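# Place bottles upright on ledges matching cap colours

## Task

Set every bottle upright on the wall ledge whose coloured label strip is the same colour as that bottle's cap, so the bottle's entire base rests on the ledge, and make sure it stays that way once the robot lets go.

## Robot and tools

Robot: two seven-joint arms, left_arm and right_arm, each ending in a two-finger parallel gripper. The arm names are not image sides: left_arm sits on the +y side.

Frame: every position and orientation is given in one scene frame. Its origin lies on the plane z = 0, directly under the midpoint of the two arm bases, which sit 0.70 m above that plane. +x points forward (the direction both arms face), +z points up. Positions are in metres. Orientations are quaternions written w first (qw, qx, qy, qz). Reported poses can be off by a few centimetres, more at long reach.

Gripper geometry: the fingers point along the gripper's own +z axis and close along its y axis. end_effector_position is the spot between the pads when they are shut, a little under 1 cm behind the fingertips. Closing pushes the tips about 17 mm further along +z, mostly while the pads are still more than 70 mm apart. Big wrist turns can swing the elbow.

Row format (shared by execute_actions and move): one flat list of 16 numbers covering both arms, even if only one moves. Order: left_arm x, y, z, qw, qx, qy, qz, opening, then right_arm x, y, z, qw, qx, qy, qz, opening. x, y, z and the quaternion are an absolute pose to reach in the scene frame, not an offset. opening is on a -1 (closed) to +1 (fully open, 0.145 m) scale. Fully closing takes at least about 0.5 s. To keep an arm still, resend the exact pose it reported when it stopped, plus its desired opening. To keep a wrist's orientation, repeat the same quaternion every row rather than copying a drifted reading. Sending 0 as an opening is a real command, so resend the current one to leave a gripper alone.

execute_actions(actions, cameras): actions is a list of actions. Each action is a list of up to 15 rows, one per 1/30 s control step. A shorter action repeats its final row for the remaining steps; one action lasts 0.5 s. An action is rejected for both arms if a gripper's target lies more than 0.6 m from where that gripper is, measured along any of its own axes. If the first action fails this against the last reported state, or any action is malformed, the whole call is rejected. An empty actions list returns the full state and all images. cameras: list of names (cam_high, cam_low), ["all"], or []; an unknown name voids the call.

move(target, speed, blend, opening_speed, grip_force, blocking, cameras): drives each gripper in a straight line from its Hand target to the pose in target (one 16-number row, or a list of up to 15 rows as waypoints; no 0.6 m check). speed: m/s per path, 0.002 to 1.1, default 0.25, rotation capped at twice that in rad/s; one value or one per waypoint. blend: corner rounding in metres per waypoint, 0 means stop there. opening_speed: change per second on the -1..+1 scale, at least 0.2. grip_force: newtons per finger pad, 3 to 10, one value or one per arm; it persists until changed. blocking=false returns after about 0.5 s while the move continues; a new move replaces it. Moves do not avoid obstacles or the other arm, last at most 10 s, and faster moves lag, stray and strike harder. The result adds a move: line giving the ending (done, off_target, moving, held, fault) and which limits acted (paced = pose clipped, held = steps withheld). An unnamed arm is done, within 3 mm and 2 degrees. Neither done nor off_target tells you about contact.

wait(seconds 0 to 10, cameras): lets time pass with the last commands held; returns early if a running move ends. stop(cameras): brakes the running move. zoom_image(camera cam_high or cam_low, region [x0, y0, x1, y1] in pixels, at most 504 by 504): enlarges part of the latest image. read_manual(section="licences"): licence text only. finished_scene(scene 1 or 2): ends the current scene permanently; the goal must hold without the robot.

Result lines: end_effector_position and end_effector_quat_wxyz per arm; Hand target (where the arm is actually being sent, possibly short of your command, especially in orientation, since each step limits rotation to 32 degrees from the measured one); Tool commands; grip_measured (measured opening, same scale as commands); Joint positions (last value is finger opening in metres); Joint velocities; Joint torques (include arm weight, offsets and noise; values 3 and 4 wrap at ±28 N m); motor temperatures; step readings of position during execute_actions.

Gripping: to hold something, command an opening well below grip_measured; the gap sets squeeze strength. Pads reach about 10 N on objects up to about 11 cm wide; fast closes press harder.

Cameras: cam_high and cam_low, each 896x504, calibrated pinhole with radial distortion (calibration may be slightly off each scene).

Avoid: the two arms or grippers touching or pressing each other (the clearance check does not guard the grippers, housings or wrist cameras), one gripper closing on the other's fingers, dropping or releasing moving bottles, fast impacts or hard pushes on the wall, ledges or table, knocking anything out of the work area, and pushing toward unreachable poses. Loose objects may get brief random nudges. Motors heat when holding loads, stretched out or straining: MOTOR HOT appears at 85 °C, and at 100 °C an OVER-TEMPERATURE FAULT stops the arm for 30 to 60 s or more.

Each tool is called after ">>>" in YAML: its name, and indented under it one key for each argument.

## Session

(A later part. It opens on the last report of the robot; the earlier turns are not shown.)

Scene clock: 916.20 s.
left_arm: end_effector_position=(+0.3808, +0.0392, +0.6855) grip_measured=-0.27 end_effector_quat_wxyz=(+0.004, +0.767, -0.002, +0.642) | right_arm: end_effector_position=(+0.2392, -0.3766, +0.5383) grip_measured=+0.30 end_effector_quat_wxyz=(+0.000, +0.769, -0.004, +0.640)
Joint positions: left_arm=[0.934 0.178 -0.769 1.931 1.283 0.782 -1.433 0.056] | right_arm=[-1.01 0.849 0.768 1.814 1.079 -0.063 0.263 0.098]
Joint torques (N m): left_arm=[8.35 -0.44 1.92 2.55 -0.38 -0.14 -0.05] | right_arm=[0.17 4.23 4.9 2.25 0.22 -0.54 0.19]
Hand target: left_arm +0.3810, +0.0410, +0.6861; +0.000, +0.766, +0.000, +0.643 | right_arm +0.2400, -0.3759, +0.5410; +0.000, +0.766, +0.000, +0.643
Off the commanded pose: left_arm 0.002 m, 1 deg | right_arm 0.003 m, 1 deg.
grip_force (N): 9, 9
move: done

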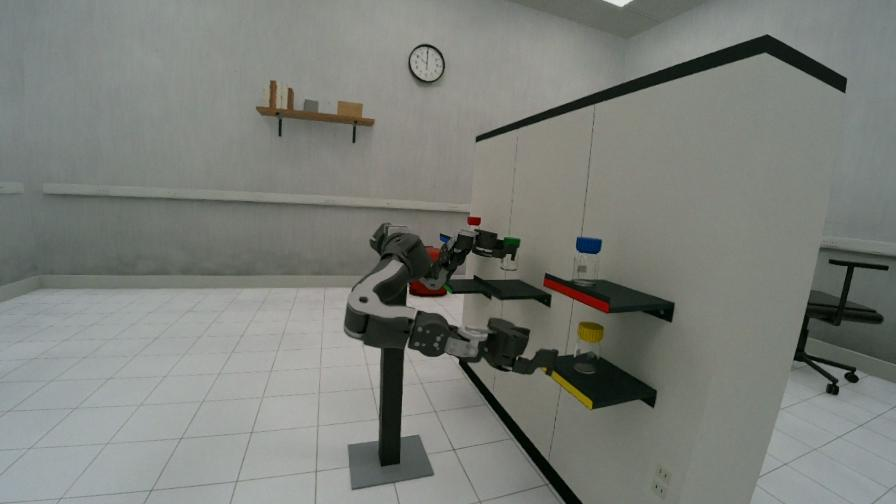

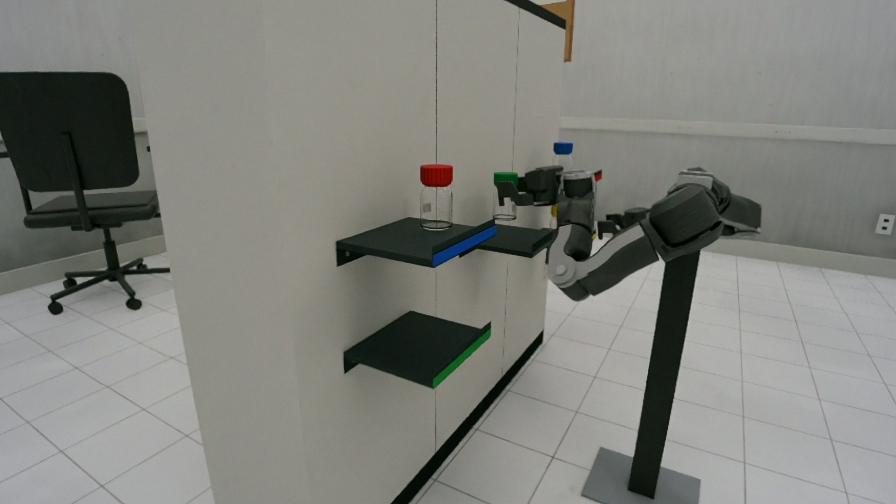

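>>> move:
  target:
    - [0.345, 0.2, 0.686, 0, 0.766, 0, 0.643, -0.7, 0.24, -0.376, 0.541, 0, 0.766, 0, 0.643, 0.3]
    - [0.335, 0.205, 0.59, 0, 0.766, 0, 0.643, -0.7, 0.24, -0.376, 0.541, 0, 0.766, 0, 0.643, 0.3]
    - [0.365, 0.29, 0.582, 0, 0.766, 0, 0.643, -0.7, 0.24, -0.376, 0.541, 0, 0.766, 0, 0.643, 0.3]
    - [0.38, 0.375, 0.582, 0, 0.766, 0, 0.643, -0.7, 0.24, -0.376, 0.541, 0, 0.766, 0, 0.643, 0.3]
  speed: [0.12, 0.12, 0.1, 0.1]
  blend: [0.02, 0.02, 0.02, 0]
  cameras: ["all"]

>>> zoom_image:
  camera: "cam_low"
  region: [340, 200, 540, 400]

Scene clock: 932.30 s.
left_arm: end_effector_position=(+0.3792, +0.3766, +0.5795) grip_measured=-0.27 end_effector_quat_wxyz=(-0.003, +0.770, +0.002, +0.638) | right_arm: end_effector_position=(+0.2392, -0.3766, +0.5383) grip_measured=+0.30 end_effector_quat_wxyz=(+0.000, +0.769, -0.004, +0.640)
Joint positions: left_arm=[0.046 1.196 -0.041 1.468 1.182 0.155 0.074 0.055] | right_arm=[-1.01 0.849 0.768 1.814 1.079 -0.063 0.263 0.098]
Joint torques (N m): left_arm=[6.26 7 3.34 2.63 0.15 -0.85 0.25] | right_arm=[0.15 4.29 4.88 2.26 0.22 -0.55 0.18]
Hand target: left_arm +0.3799, +0.3750, +0.5820; +0.000, +0.766, +0.000, +0.643 | right_arm +0.2400, -0.3759, +0.5410; +0.000, +0.766, +0.000, +0.643
Off the commanded pose: left_arm 0.003 m, 1 deg | right_arm 0.003 m, 1 deg.
grip_force (N): 9, 9
move: done

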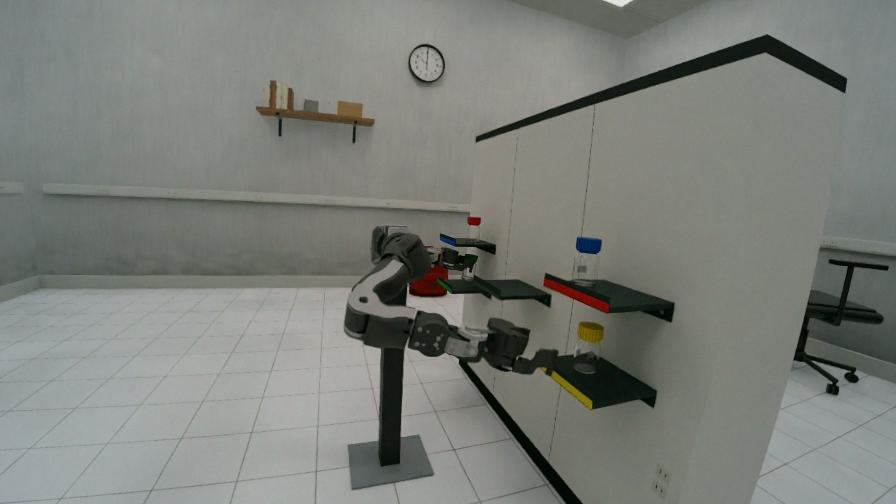

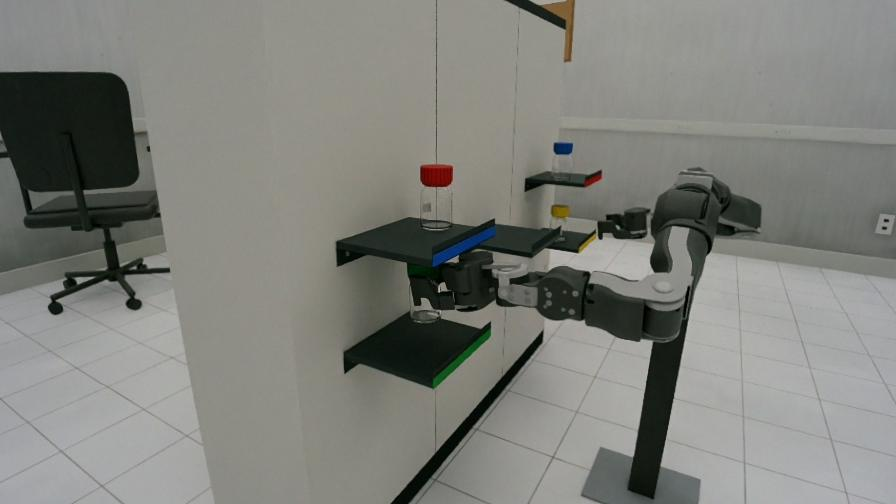

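Scaled by 2.520 from the camera's 896x504 image, which has a finer 1280x720 frame.

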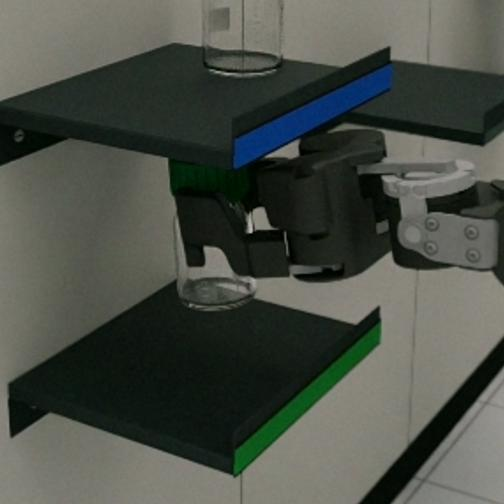

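>>> move:
  target:
    - [0.38, 0.375, 0.557, 0, 0.766, 0, 0.643, -0.7, 0.24, -0.376, 0.541, 0, 0.766, 0, 0.643, 0.3]
    - [0.38, 0.375, 0.545, 0, 0.766, 0, 0.643, -0.7, 0.24, -0.376, 0.541, 0, 0.766, 0, 0.643, 0.3]
  speed: [0.05, 0.02]
  blend: [0.003, 0]

>>> move:
  target: [0.38, 0.375, 0.54, 0, 0.766, 0, 0.643, -0.7, 0.24, -0.376, 0.541, 0, 0.766, 0, 0.643, 0.3]
  speed: 0.02

>>> move:
  target: [0.38, 0.375, 0.536, 0, 0.766, 0, 0.643, -0.7, 0.24, -0.376, 0.541, 0, 0.766, 0, 0.643, 0.3]
  speed: 0.02
  cameras: ["cam_low"]

>>> zoom_image:
  camera: "cam_low"
  region: [370, 250, 510, 390]

Scene clock: 944.33 s.
left_arm: end_effector_position=(+0.3802, +0.3764, +0.5490) grip_measured=-0.27 end_effector_quat_wxyz=(-0.003, +0.763, +0.000, +0.647) | right_arm: end_effector_position=(+0.2392, -0.3766, +0.5383) grip_measured=+0.30 end_effector_quat_wxyz=(+0.000, +0.769, -0.004, +0.640)
Joint positions: left_arm=[0.059 1.099 -0.086 1.391 1.086 0.064 0.116 0.055] | right_arm=[-1.01 0.849 0.768 1.814 1.079 -0.063 0.263 0.098]
Joint torques (N m): left_arm=[5.6 6.29 1.91 1.98 0.18 -0.53 0.21] | right_arm=[0.15 4.31 4.88 2.33 0.23 -0.55 0.2]
Hand target: left_arm +0.3799, +0.3750, +0.5450; +0.000, +0.766, +0.000, +0.643 | right_arm +0.2400, -0.3759, +0.5410; +0.000, +0.766, +0.000, +0.643
Off the commanded pose: left_arm 0.004 m, 1 deg | right_arm 0.003 m, 1 deg.
grip_force (N): 9, 9
move: off_target (left_arm)

Scene clock: 945.17 s.
left_arm: end_effector_position=(+0.3812, +0.3765, +0.5482) grip_measured=-0.27 end_effector_quat_wxyz=(-0.003, +0.757, +0.000, +0.654) | right_arm: end_effector_position=(+0.2392, -0.3766, +0.5383) grip_measured=+0.30 end_effector_quat_wxyz=(+0.000, +0.769, -0.004, +0.640)
Joint positions: left_arm=[0.068 1.099 -0.11 1.379 1.091 0.028 0.117 0.055] | right_arm=[-1.01 0.849 0.768 1.814 1.079 -0.063 0.263 0.098]
Joint torques (N m): left_arm=[4.79 6.63 1.22 1.85 0.23 -0.15 0.17] | right_arm=[0.07 4.34 4.85 2.3 0.22 -0.54 0.21]
Hand target: left_arm +0.3798, +0.3750, +0.5400; +0.000, +0.766, +0.000, +0.643 | right_arm +0.2400, -0.3759, +0.5410; +0.000, +0.766, +0.000, +0.643
Off the commanded pose: left_arm 0.008 m, 2 deg | right_arm 0.003 m, 1 deg.
grip_force (N): 9, 9
move: off_target (left_arm)

Scene clock: 946.07 s.
left_arm: end_effector_position=(+0.3818, +0.3762, +0.5473) grip_measured=-0.27 end_effector_quat_wxyz=(-0.003, +0.753, -0.001, +0.658) | right_arm: end_effector_position=(+0.2392, -0.3766, +0.5383) grip_measured=+0.30 end_effector_quat_wxyz=(+0.000, +0.769, -0.004, +0.640)
Joint positions: left_arm=[0.077 1.106 -0.138 1.369 1.103 -0.004 0.116 0.055] | right_arm=[-1.01 0.849 0.768 1.814 1.079 -0.063 0.263 0.098]
Joint torques (N m): left_arm=[4.26 6.53 0.91 1.66 0.19 0.09 0.13] | right_arm=[0.12 4.29 4.9 2.37 0.21 -0.55 0.19]
Hand target: left_arm +0.3797, +0.3749, +0.5361; +0.000, +0.766, +0.000, +0.643 | right_arm +0.2400, -0.3759, +0.5410; +0.000, +0.766, +0.000, +0.643
Off the commanded pose: left_arm 0.012 m, 2 deg | right_arm 0.003 m, 1 deg.
grip_force (N): 9, 9
move: off_target (left_arm)
Images, in order (width x height): cam_low 896x504.

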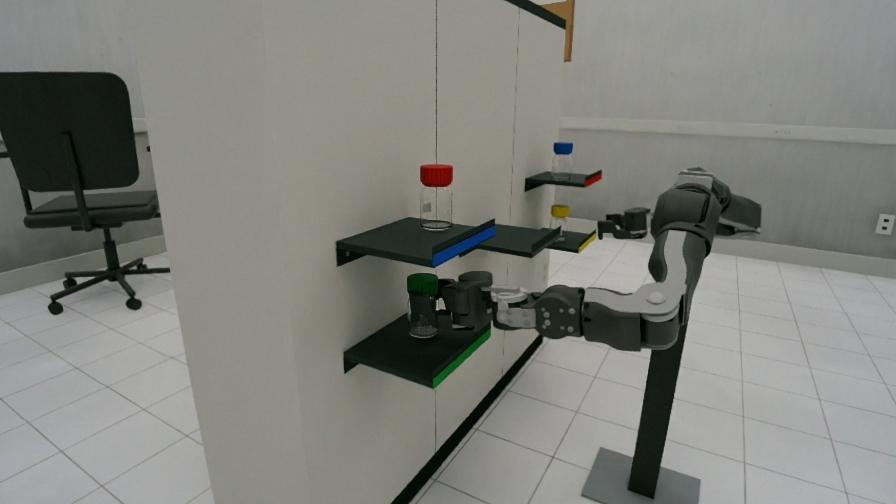

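Scaled by 3.600 from the camera's 896x504 image, which has a finer 1280x720 frame.

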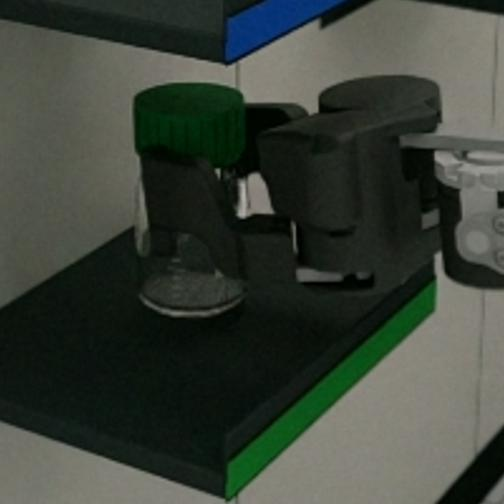

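>>> move:
  target: [0.38, 0.376, 0.548, 0, 0.766, 0, 0.643, -0.7, 0.24, -0.376, 0.541, 0, 0.766, 0, 0.643, 0.3]
  speed: 0.02

>>> move:
  target: [0.38, 0.376, 0.548, 0, 0.766, 0, 0.643, 0.3, 0.24, -0.376, 0.541, 0, 0.766, 0, 0.643, 0.3]
  speed: 0.02
  opening_speed: 0.5

>>> move:
  target: [0.25, 0.376, 0.55, 0, 0.766, 0, 0.643, 0.3, 0.24, -0.376, 0.541, 0, 0.766, 0, 0.643, 0.3]
  speed: 0.1
  cameras: ["all"]

>>> zoom_image:
  camera: "cam_low"
  region: [350, 150, 510, 270]

>>> zoom_image:
  camera: "cam_high"
  region: [420, 205, 520, 305]

Scene clock: 956.07 s.
left_arm: end_effector_position=(+0.3805, +0.3758, +0.5483) grip_measured=-0.27 end_effector_quat_wxyz=(+0.001, +0.764, +0.000, +0.645) | right_arm: end_effector_position=(+0.2392, -0.3766, +0.5383) grip_measured=+0.30 end_effector_quat_wxyz=(+0.000, +0.769, -0.004, +0.640)
Joint positions: left_arm=[0.074 1.136 -0.143 1.387 1.135 0.036 0.108 0.055] | right_arm=[-1.01 0.849 0.768 1.814 1.079 -0.063 0.263 0.098]
Joint torques (N m): left_arm=[4.55 8.03 3.38 3.11 0.27 -0.51 0.02] | right_arm=[0.04 4.42 4.86 2.26 0.22 -0.54 0.21]
Motor temperatures (°C): left_arm=[24 25 24 21 22 24 21] | right_arm=[21 24 25 20 20 21 21]
Hand target: left_arm +0.3800, +0.3760, +0.5480; +0.000, +0.766, +0.000, +0.643 | right_arm +0.2400, -0.3759, +0.5410; +0.000, +0.766, +0.000, +0.643
Off the commanded pose: left_arm 0.001 m, 0 deg | right_arm 0.003 m, 1 deg.
grip_force (N): 9, 9
move: done

Scene clock: 958.27 s.
left_arm: end_effector_position=(+0.3805, +0.3756, +0.5481) grip_measured=+0.30 end_effector_quat_wxyz=(+0.001, +0.765, +0.000, +0.644) | right_arm: end_effector_position=(+0.2392, -0.3766, +0.5383) grip_measured=+0.30 end_effector_quat_wxyz=(+0.000, +0.769, -0.004, +0.640)
Joint positions: left_arm=[0.074 1.136 -0.143 1.388 1.136 0.038 0.108 0.098] | right_arm=[-1.01 0.849 0.768 1.814 1.079 -0.063 0.263 0.098]
Joint torques (N m): left_arm=[4.6 7.98 3.37 2.97 0.25 -0.54 0.02] | right_arm=[0.01 4.39 4.79 2.37 0.24 -0.55 0.22]
Hand target: left_arm +0.3800, +0.3760, +0.5480; +0.000, +0.766, +0.000, +0.643 | right_arm +0.2400, -0.3759, +0.5410; +0.000, +0.766, +0.000, +0.643
Off the commanded pose: left_arm 0.001 m, 0 deg | right_arm 0.003 m, 1 deg.
grip_force (N): 9, 9
move: done

Scene clock: 959.90 s.
left_arm: end_effector_position=(+0.2492, +0.3773, +0.5482) grip_measured=+0.30 end_effector_quat_wxyz=(-0.001, +0.767, +0.004, +0.641) | right_arm: end_effector_position=(+0.2392, -0.3766, +0.5383) grip_measured=+0.30 end_effector_quat_wxyz=(+0.000, +0.769, -0.004, +0.640)
Joint positions: left_arm=[-1.028 0.909 0.786 1.82 1.126 -0.056 0.222 0.098] | right_arm=[-1.01 0.849 0.768 1.814 1.079 -0.063 0.263 0.098]
Joint torques (N m): left_arm=[0.57 4.18 3.47 2.78 0.22 -0.68 0.24] | right_arm=[0.3 4.29 4.81 2.28 0.25 -0.56 0.2]
Hand target: left_arm +0.2500, +0.3760, +0.5501; +0.000, +0.766, +0.000, +0.643 | right_arm +0.2400, -0.3759, +0.5410; +0.000, +0.766, +0.000, +0.643
Off the commanded pose: left_arm 0.002 m, 1 deg | right_arm 0.003 m, 1 deg.
grip_force (N): 9, 9
move: done

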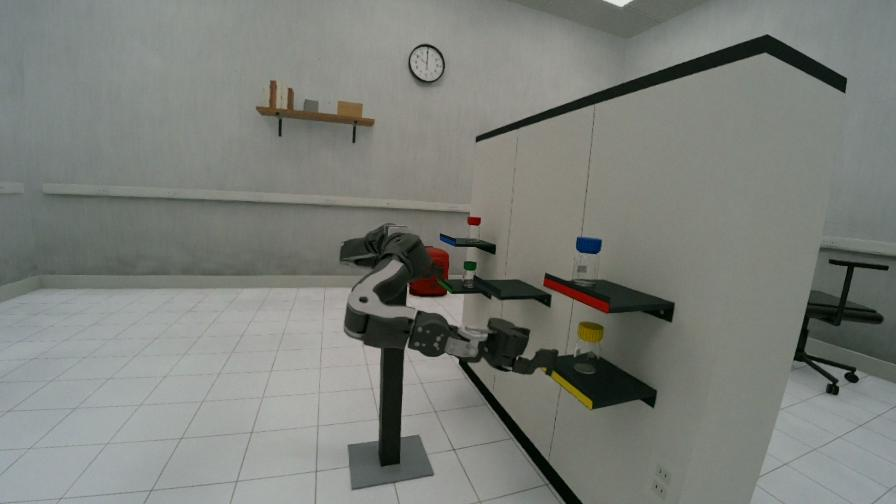

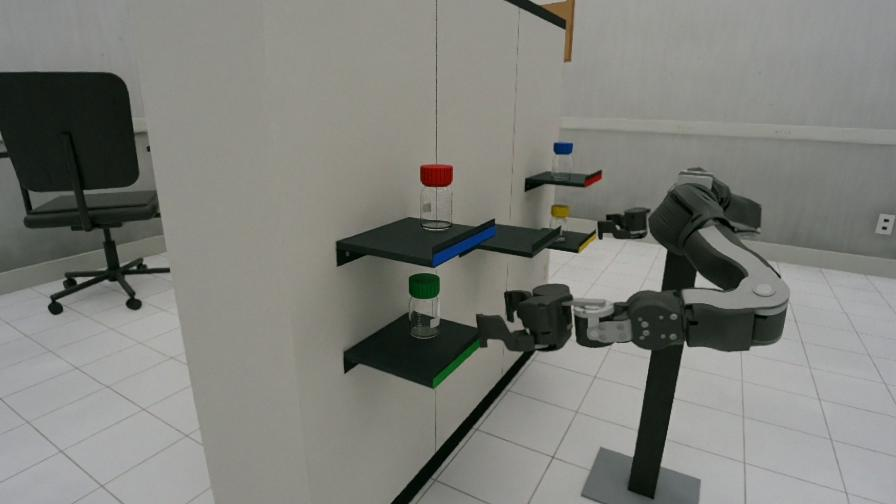

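Scaled by 3.150 from the camera's 896x504 image, which has a finer 1280x720 frame.

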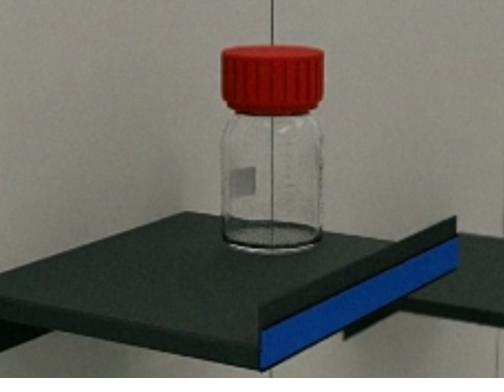

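Scaled by 5.040 from the camera's 896x504 image, which has a finer 1280x720 frame.

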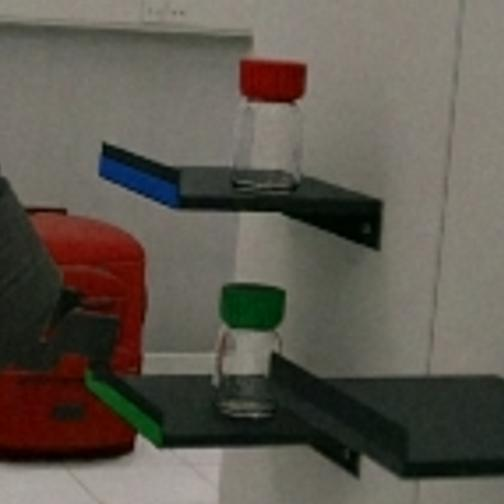

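>>> move:
  target:
    - [0.235, 0.35, 0.65, 0, 0.766, 0, 0.643, 0.3, 0.24, -0.376, 0.541, 0, 0.766, 0, 0.643, 0.3]
    - [0.255, 0.347, 0.747, 0, 0.766, 0, 0.643, 0.3, 0.24, -0.376, 0.541, 0, 0.766, 0, 0.643, 0.3]
  speed: [0.15, 0.12]
  blend: [0.03, 0]
  cameras: ["all"]

>>> zoom_image:
  camera: "cam_low"
  region: [390, 130, 550, 270]

>>> zoom_image:
  camera: "cam_high"
  region: [400, 200, 500, 280]

Scene clock: 981.40 s.
left_arm: end_effector_position=(+0.2552, +0.3461, +0.7478) grip_measured=+0.30 end_effector_quat_wxyz=(+0.001, +0.751, -0.003, +0.661) | right_arm: end_effector_position=(+0.2392, -0.3766, +0.5383) grip_measured=+0.30 end_effector_quat_wxyz=(+0.000, +0.769, -0.004, +0.640)
Joint positions: left_arm=[-0.923 1.109 1.576 2.049 1.585 0.78 -0.014 0.098] | right_arm=[-1.01 0.849 0.768 1.814 1.079 -0.063 0.263 0.098]
Joint torques (N m): left_arm=[1.17 4.15 2.21 0.08 0.17 -0.54 -0.05] | right_arm=[0.12 4.44 4.92 2.37 0.21 -0.54 0.19]
Hand target: left_arm +0.2552, +0.3470, +0.7468; +0.000, +0.752, -0.001, +0.659 | right_arm +0.2400, -0.3759, +0.5410; +0.000, +0.766, +0.000, +0.643
Off the commanded pose: left_arm 0.001 m, 3 deg | right_arm 0.003 m, 1 deg.
joint read past its limit (left arm) — joint 3 (upper arm roll), upper limit.
joint sent to its limit (left arm) — joint 3 (upper arm roll), upper limit; joint 5 (forearm roll), upper limit; joint 6 (wrist pitch), upper limit. The joint targets still meet the commanded pose.
grip_force (N): 9, 9
move: off_target (left_arm)

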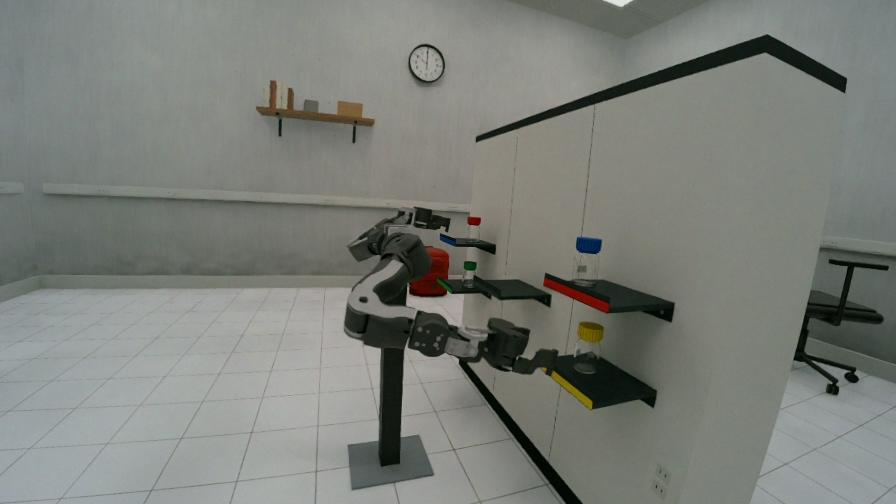

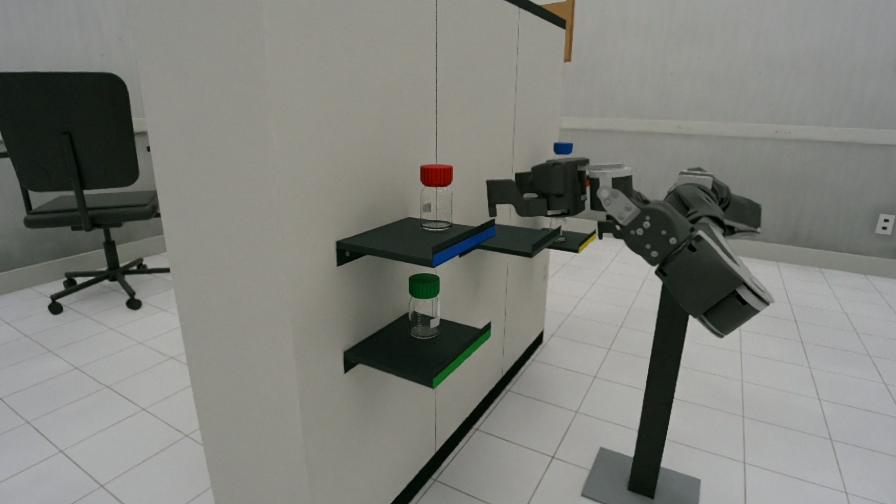

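Scaled by 3.150 from the camera's 896x504 image, which has a finer 1280x720 frame.

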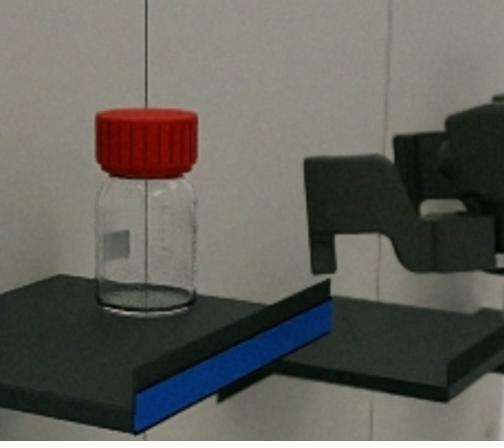

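Scaled by 5.040 from the camera's 896x504 image, which has a finer 1280x720 frame.

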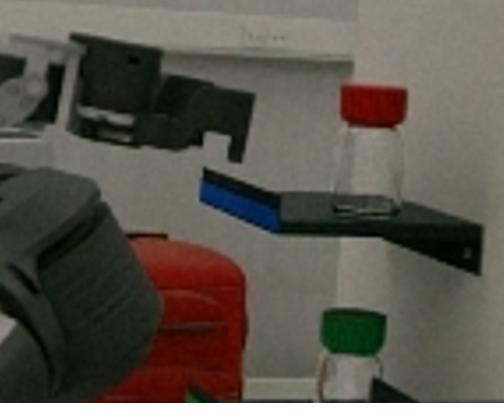

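>>> move:
  target: [0.381, 0.345, 0.747, 0, 0.766, 0, 0.643, 0.3, 0.24, -0.376, 0.541, 0, 0.766, 0, 0.643, 0.3]
  speed: 0.07
  cameras: ["all"]

>>> zoom_image:
  camera: "cam_low"
  region: [390, 130, 550, 270]

>>> zoom_image:
  camera: "cam_high"
  region: [400, 200, 500, 280]

Scene clock: 1010.10 s.
left_arm: end_effector_position=(+0.3812, +0.3435, +0.7489) grip_measured=+0.30 end_effector_quat_wxyz=(-0.006, +0.761, -0.024, +0.648) | right_arm: end_effector_position=(+0.2392, -0.3766, +0.5383) grip_measured=+0.30 end_effector_quat_wxyz=(+0.000, +0.769, -0.004, +0.640)
Joint positions: left_arm=[-1.234 1.659 1.576 1.601 1.585 0.504 -0.088 0.098] | right_arm=[-1.01 0.849 0.768 1.814 1.079 -0.063 0.263 0.098]
Joint torques (N m): left_arm=[5.02 2.23 3.11 -0.03 0.12 -0.57 -0.07] | right_arm=[-0.01 4.42 4.89 2.3 0.24 -0.55 0.21]
Hand target: left_arm +0.3810, +0.3452, +0.7470; -0.008, +0.764, -0.021, +0.645 | right_arm +0.2400, -0.3759, +0.5410; +0.000, +0.766, +0.000, +0.643
Off the commanded pose: left_arm 0.002 m, 3 deg | right_arm 0.003 m, 1 deg.
joint read past its limit (left arm) — joint 3 (upper arm roll), upper limit.
joint sent to its limit (left arm) — joint 3 (upper arm roll), upper limit; joint 5 (forearm roll), upper limit. The joint targets are off in orientation, not in position.
grip_force (N): 9, 9
move: off_target (left_arm)

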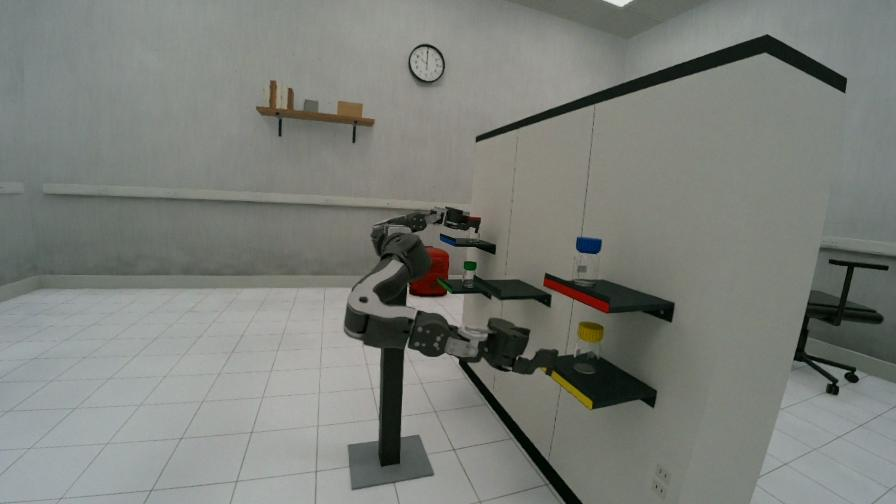

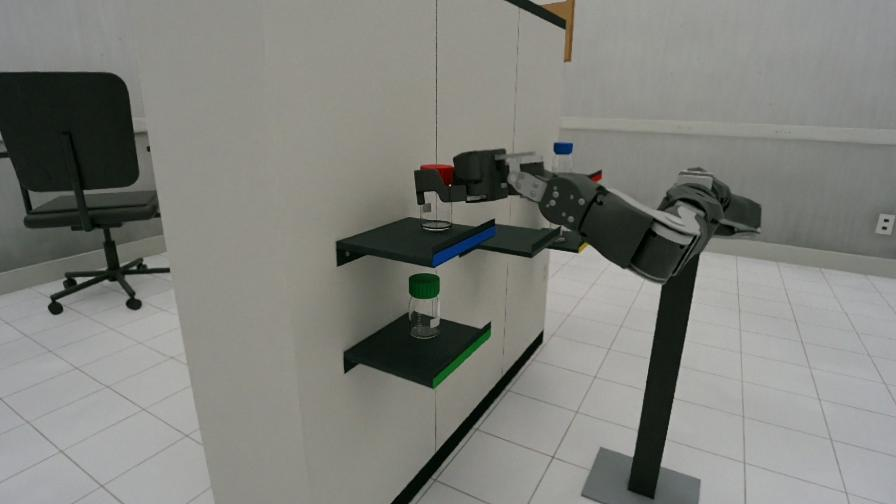

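Scaled by 3.150 from the camera's 896x504 image, which has a finer 1280x720 frame.

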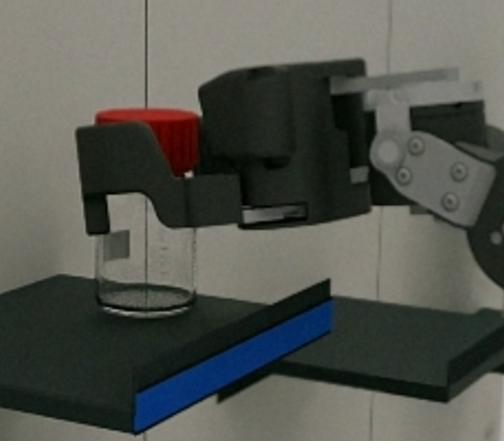

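Scaled by 5.040 from the camera's 896x504 image, which has a finer 1280x720 frame.

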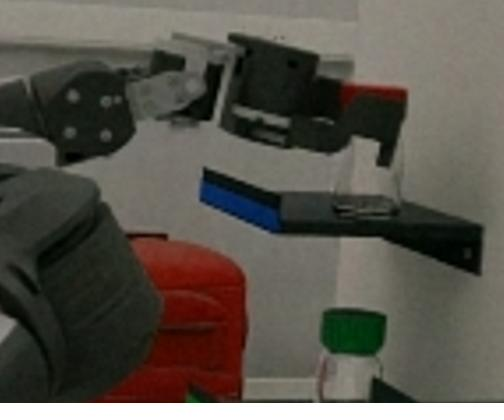

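>>> move:
  target: [0.381, 0.345, 0.738, 0, 0.766, 0, 0.643, 0.3, 0.24, -0.376, 0.541, 0, 0.766, 0, 0.643, 0.3]
  speed: 0.03

>>> move:
  target: [0.381, 0.345, 0.738, 0, 0.766, 0, 0.643, -0.7, 0.24, -0.376, 0.541, 0, 0.766, 0, 0.643, 0.3]
  speed: 0.06
  opening_speed: 0.7
  grip_force: [5, 5]
  cameras: ["all"]

>>> zoom_image:
  camera: "cam_low"
  region: [390, 130, 550, 270]

>>> zoom_image:
  camera: "cam_high"
  region: [400, 200, 500, 280]

Scene clock: 1033.13 s.
left_arm: end_effector_position=(+0.3813, +0.3438, +0.7396) grip_measured=+0.30 end_effector_quat_wxyz=(-0.006, +0.763, -0.022, +0.646) | right_arm: end_effector_position=(+0.2392, -0.3766, +0.5383) grip_measured=+0.30 end_effector_quat_wxyz=(+0.000, +0.769, -0.004, +0.640)
Joint positions: left_arm=[-1.269 1.647 1.576 1.614 1.585 0.473 -0.093 0.098] | right_arm=[-1.01 0.849 0.768 1.814 1.079 -0.063 0.263 0.098]
Joint torques (N m): left_arm=[4.68 1.75 3.14 0.38 0.11 -0.69 -0.07] | right_arm=[0.25 4.23 4.85 2.35 0.21 -0.53 0.22]
Hand target: left_arm +0.3810, +0.3452, +0.7379; -0.008, +0.764, -0.020, +0.645 | right_arm +0.2400, -0.3759, +0.5410; +0.000, +0.766, +0.000, +0.643
Off the commanded pose: left_arm 0.002 m, 3 deg | right_arm 0.003 m, 1 deg.
joint read past its limit (left arm) — joint 3 (upper arm roll), upper limit.
joint sent to its limit (left arm) — joint 3 (upper arm roll), upper limit; joint 5 (forearm roll), upper limit. The joint targets still meet the commanded pose.
grip_force (N): 9, 9
move: off_target (left_arm)

Scene clock: 1034.77 s.
left_arm: end_effector_position=(+0.3812, +0.3436, +0.7397) grip_measured=-0.24 end_effector_quat_wxyz=(-0.006, +0.762, -0.023, +0.647) | right_arm: end_effector_position=(+0.2392, -0.3766, +0.5383) grip_measured=+0.30 end_effector_quat_wxyz=(+0.000, +0.769, -0.004, +0.640)
Joint positions: left_arm=[-1.269 1.647 1.576 1.615 1.585 0.472 -0.094 0.058] | right_arm=[-1.01 0.849 0.768 1.814 1.079 -0.063 0.263 0.098]
Joint torques (N m): left_arm=[4.71 1.81 3.15 0.13 0.11 -0.71 -0.07] | right_arm=[0.25 4.42 4.86 2.33 0.21 -0.53 0.2]
Hand target: left_arm +0.3810, +0.3453, +0.7380; -0.008, +0.764, -0.020, +0.645 | right_arm +0.2400, -0.3759, +0.5410; +0.000, +0.766, +0.000, +0.643
Off the commanded pose: left_arm 0.002 m, 3 deg | right_arm 0.003 m, 1 deg.
joint read past its limit (left arm) — joint 3 (upper arm roll), upper limit.
joint sent to its limit (left arm) — joint 3 (upper arm roll), upper limit; joint 5 (forearm roll), upper limit. The joint targets still meet the commanded pose.
grip_force (N): 5, 5
move: off_target (left_arm)

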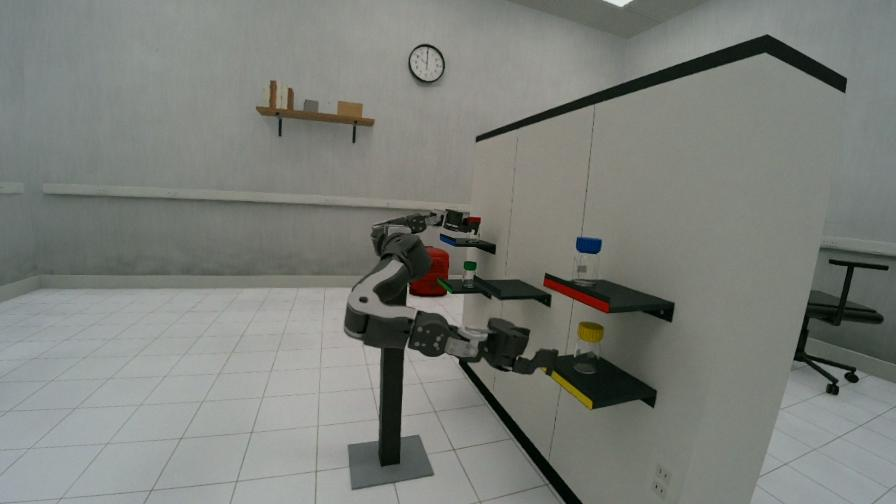

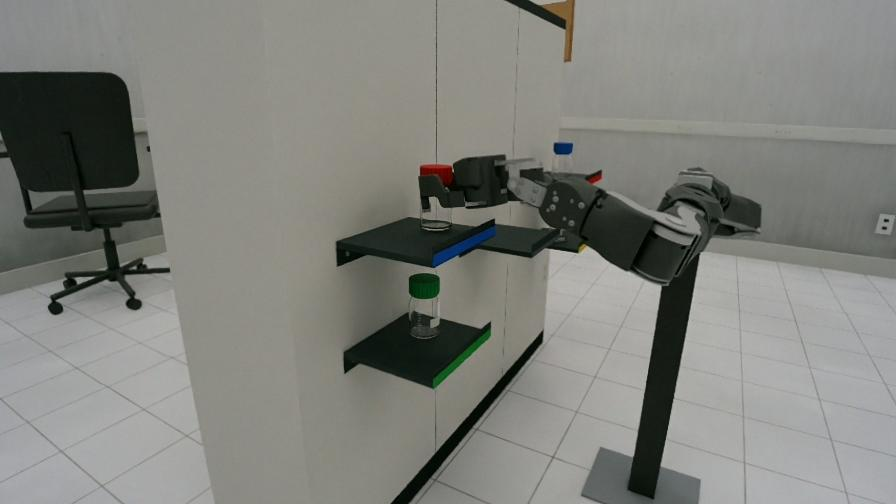

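Scaled by 3.150 from the camera's 896x504 image, which has a finer 1280x720 frame.

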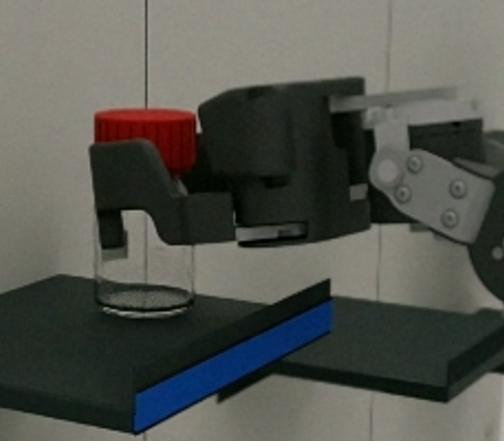

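Scaled by 5.040 from the camera's 896x504 image, which has a finer 1280x720 frame.

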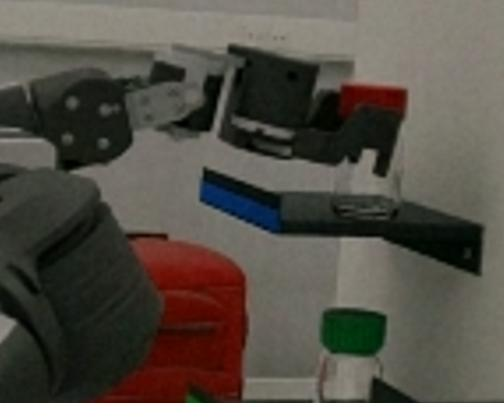

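>>> move:
  target:
    - [0.381, 0.345, 0.778, 0, 0.766, 0, 0.643, -0.7, 0.24, -0.376, 0.541, 0, 0.766, 0, 0.643, 0.3]
    - [0.25, 0.34, 0.778, 0, 0.766, 0, 0.643, -0.7, 0.24, -0.376, 0.541, 0, 0.766, 0, 0.643, 0.3]
    - [0.24, 0.335, 0.62, 0, 0.766, 0, 0.643, -0.7, 0.24, -0.376, 0.541, 0, 0.766, 0, 0.643, 0.3]
  speed: [0.06, 0.1, 0.12]
  blend: [0.008, 0.03, 0]
  grip_force: [9, 5]
  cameras: ["all"]

>>> zoom_image:
  camera: "cam_low"
  region: [450, 180, 650, 340]

Scene clock: 1069.47 s.
left_arm: end_effector_position=(+0.2398, +0.3353, +0.6183) grip_measured=-0.24 end_effector_quat_wxyz=(-0.001, +0.770, +0.001, +0.639) | right_arm: end_effector_position=(+0.2392, -0.3766, +0.5383) grip_measured=+0.30 end_effector_quat_wxyz=(+0.000, +0.769, -0.004, +0.640)
Joint positions: left_arm=[-0.969 0.767 1.076 2.17 1.166 0.377 0.14 0.058] | right_arm=[-1.01 0.849 0.768 1.814 1.079 -0.063 0.263 0.098]
Joint torques (N m): left_arm=[0.83 2.99 2.39 2.02 0.18 -0.93 0.25] | right_arm=[0.28 4.23 4.86 2.33 0.24 -0.55 0.19]
Hand target: left_arm +0.2400, +0.3350, +0.6200; +0.000, +0.766, +0.000, +0.643 | right_arm +0.2400, -0.3759, +0.5410; +0.000, +0.766, +0.000, +0.643
Off the commanded pose: left_arm 0.002 m, 1 deg | right_arm 0.003 m, 1 deg.
grip_force (N): 9, 5
move: done

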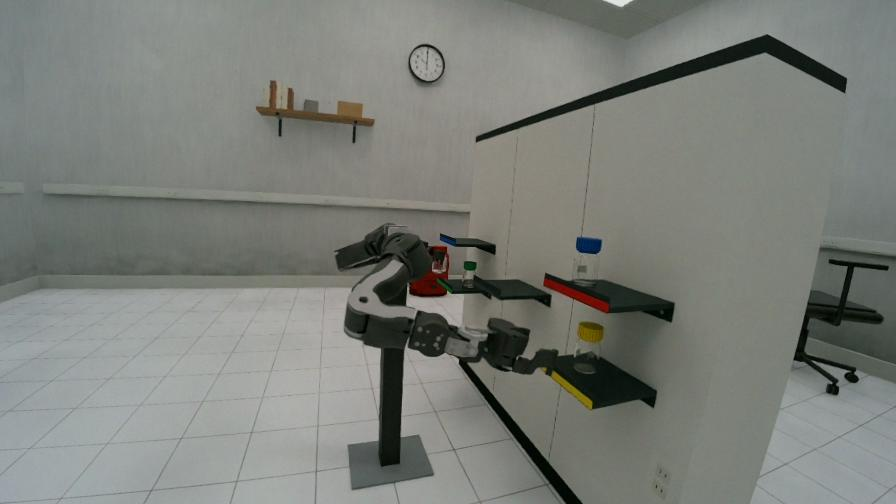

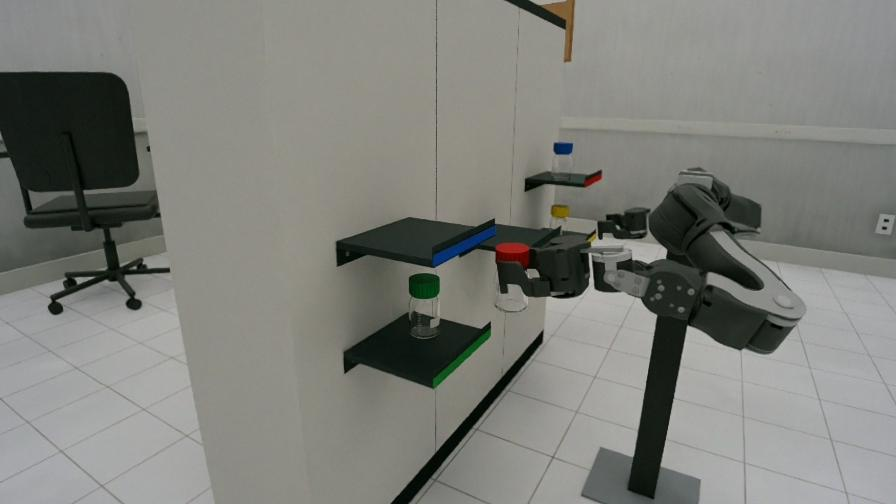

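Scaled by 2.520 from the camera's 896x504 image, which has a finer 1280x720 frame.

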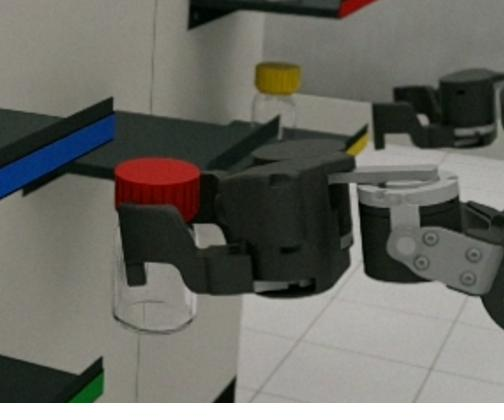

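>>> move:
  target:
    - [0.25, 0.25, 0.565, 0, 0.766, 0, 0.643, -0.7, 0.24, -0.376, 0.541, 0, 0.766, 0, 0.643, 0.3]
    - [0.335, 0.2, 0.61, 0, 0.766, 0, 0.643, -0.7, 0.24, -0.376, 0.541, 0, 0.766, 0, 0.643, 0.3]
    - [0.345, 0.185, 0.685, 0, 0.766, 0, 0.643, -0.7, 0.24, -0.376, 0.541, 0, 0.766, 0, 0.643, 0.3]
    - [0.355, 0.03, 0.685, 0.0839, 0.7594, -0.1, 0.6375, -0.7, 0.24, -0.376, 0.541, 0, 0.766, 0, 0.643, 0.3]
    - [0.381, -0.052, 0.68, 0.0839, 0.7594, -0.1, 0.6375, -0.7, 0.24, -0.376, 0.541, 0, 0.766, 0, 0.643, 0.3]
  speed: [0.12, 0.12, 0.1, 0.12, 0.08]
  blend: [0.03, 0.03, 0.03, 0.03, 0]
  cameras: ["all"]

>>> zoom_image:
  camera: "cam_low"
  region: [470, 160, 590, 260]

>>> zoom_image:
  camera: "cam_high"
  region: [450, 220, 570, 310]

Scene clock: 1088.07 s.
left_arm: end_effector_position=(+0.3805, -0.0522, +0.6775) grip_measured=-0.24 end_effector_quat_wxyz=(+0.083, +0.763, -0.101, +0.633) | right_arm: end_effector_position=(+0.2392, -0.3766, +0.5383) grip_measured=+0.30 end_effector_quat_wxyz=(+0.000, +0.769, -0.004, +0.640)
Joint positions: left_arm=[1.029 0.039 -0.937 1.752 1.245 0.689 -1.223 0.058] | right_arm=[-1.01 0.849 0.768 1.814 1.079 -0.063 0.263 0.098]
Joint torques (N m): left_arm=[9.72 -1.28 2.09 2.5 -0.51 -0.46 0.2] | right_arm=[0.15 4.39 4.88 2.33 0.23 -0.53 0.19]
Hand target: left_arm +0.3809, -0.0520, +0.6800; +0.084, +0.759, -0.100, +0.637 | right_arm +0.2400, -0.3759, +0.5410; +0.000, +0.766, +0.000, +0.643
Off the commanded pose: left_arm 0.003 m, 1 deg | right_arm 0.003 m, 1 deg.
grip_force (N): 9, 5
move: done

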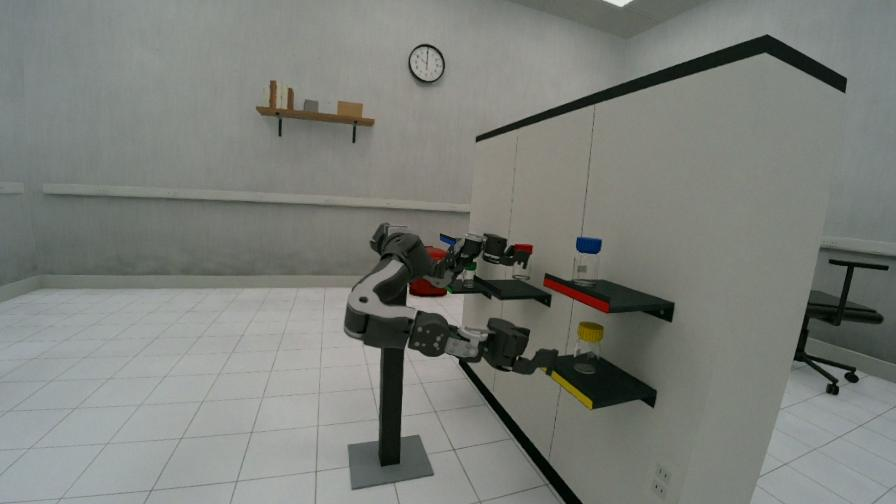

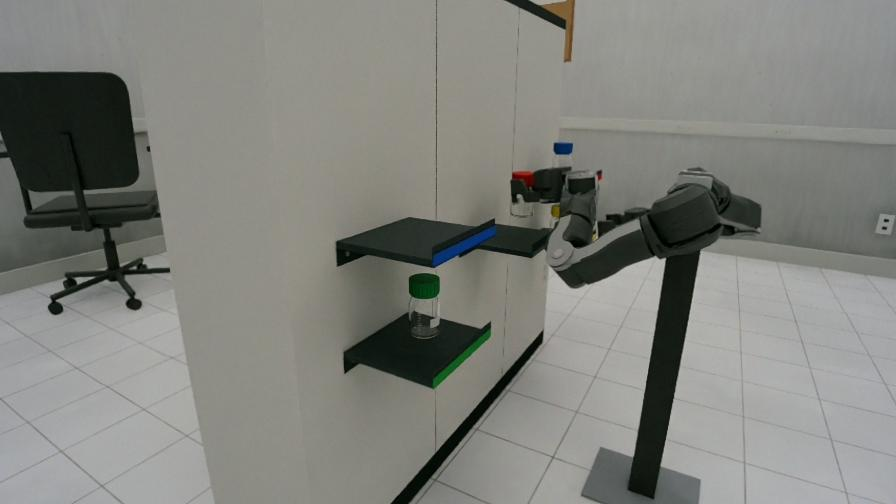

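Scaled by 4.200 from the camera's 896x504 image, which has a finer 1280x720 frame.

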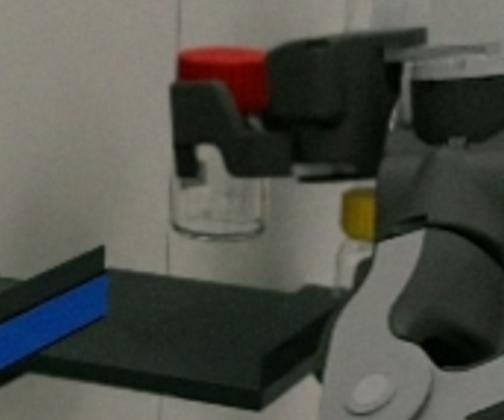

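Scaled by 4.200 from the camera's 896x504 image, which has a finer 1280x720 frame.

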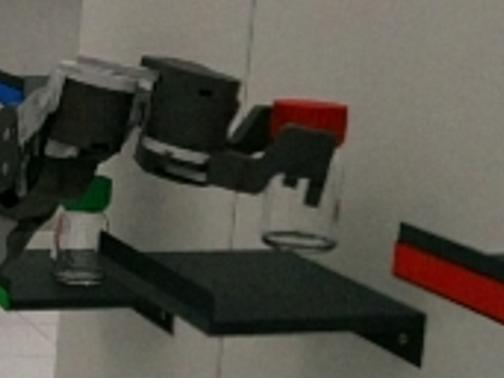

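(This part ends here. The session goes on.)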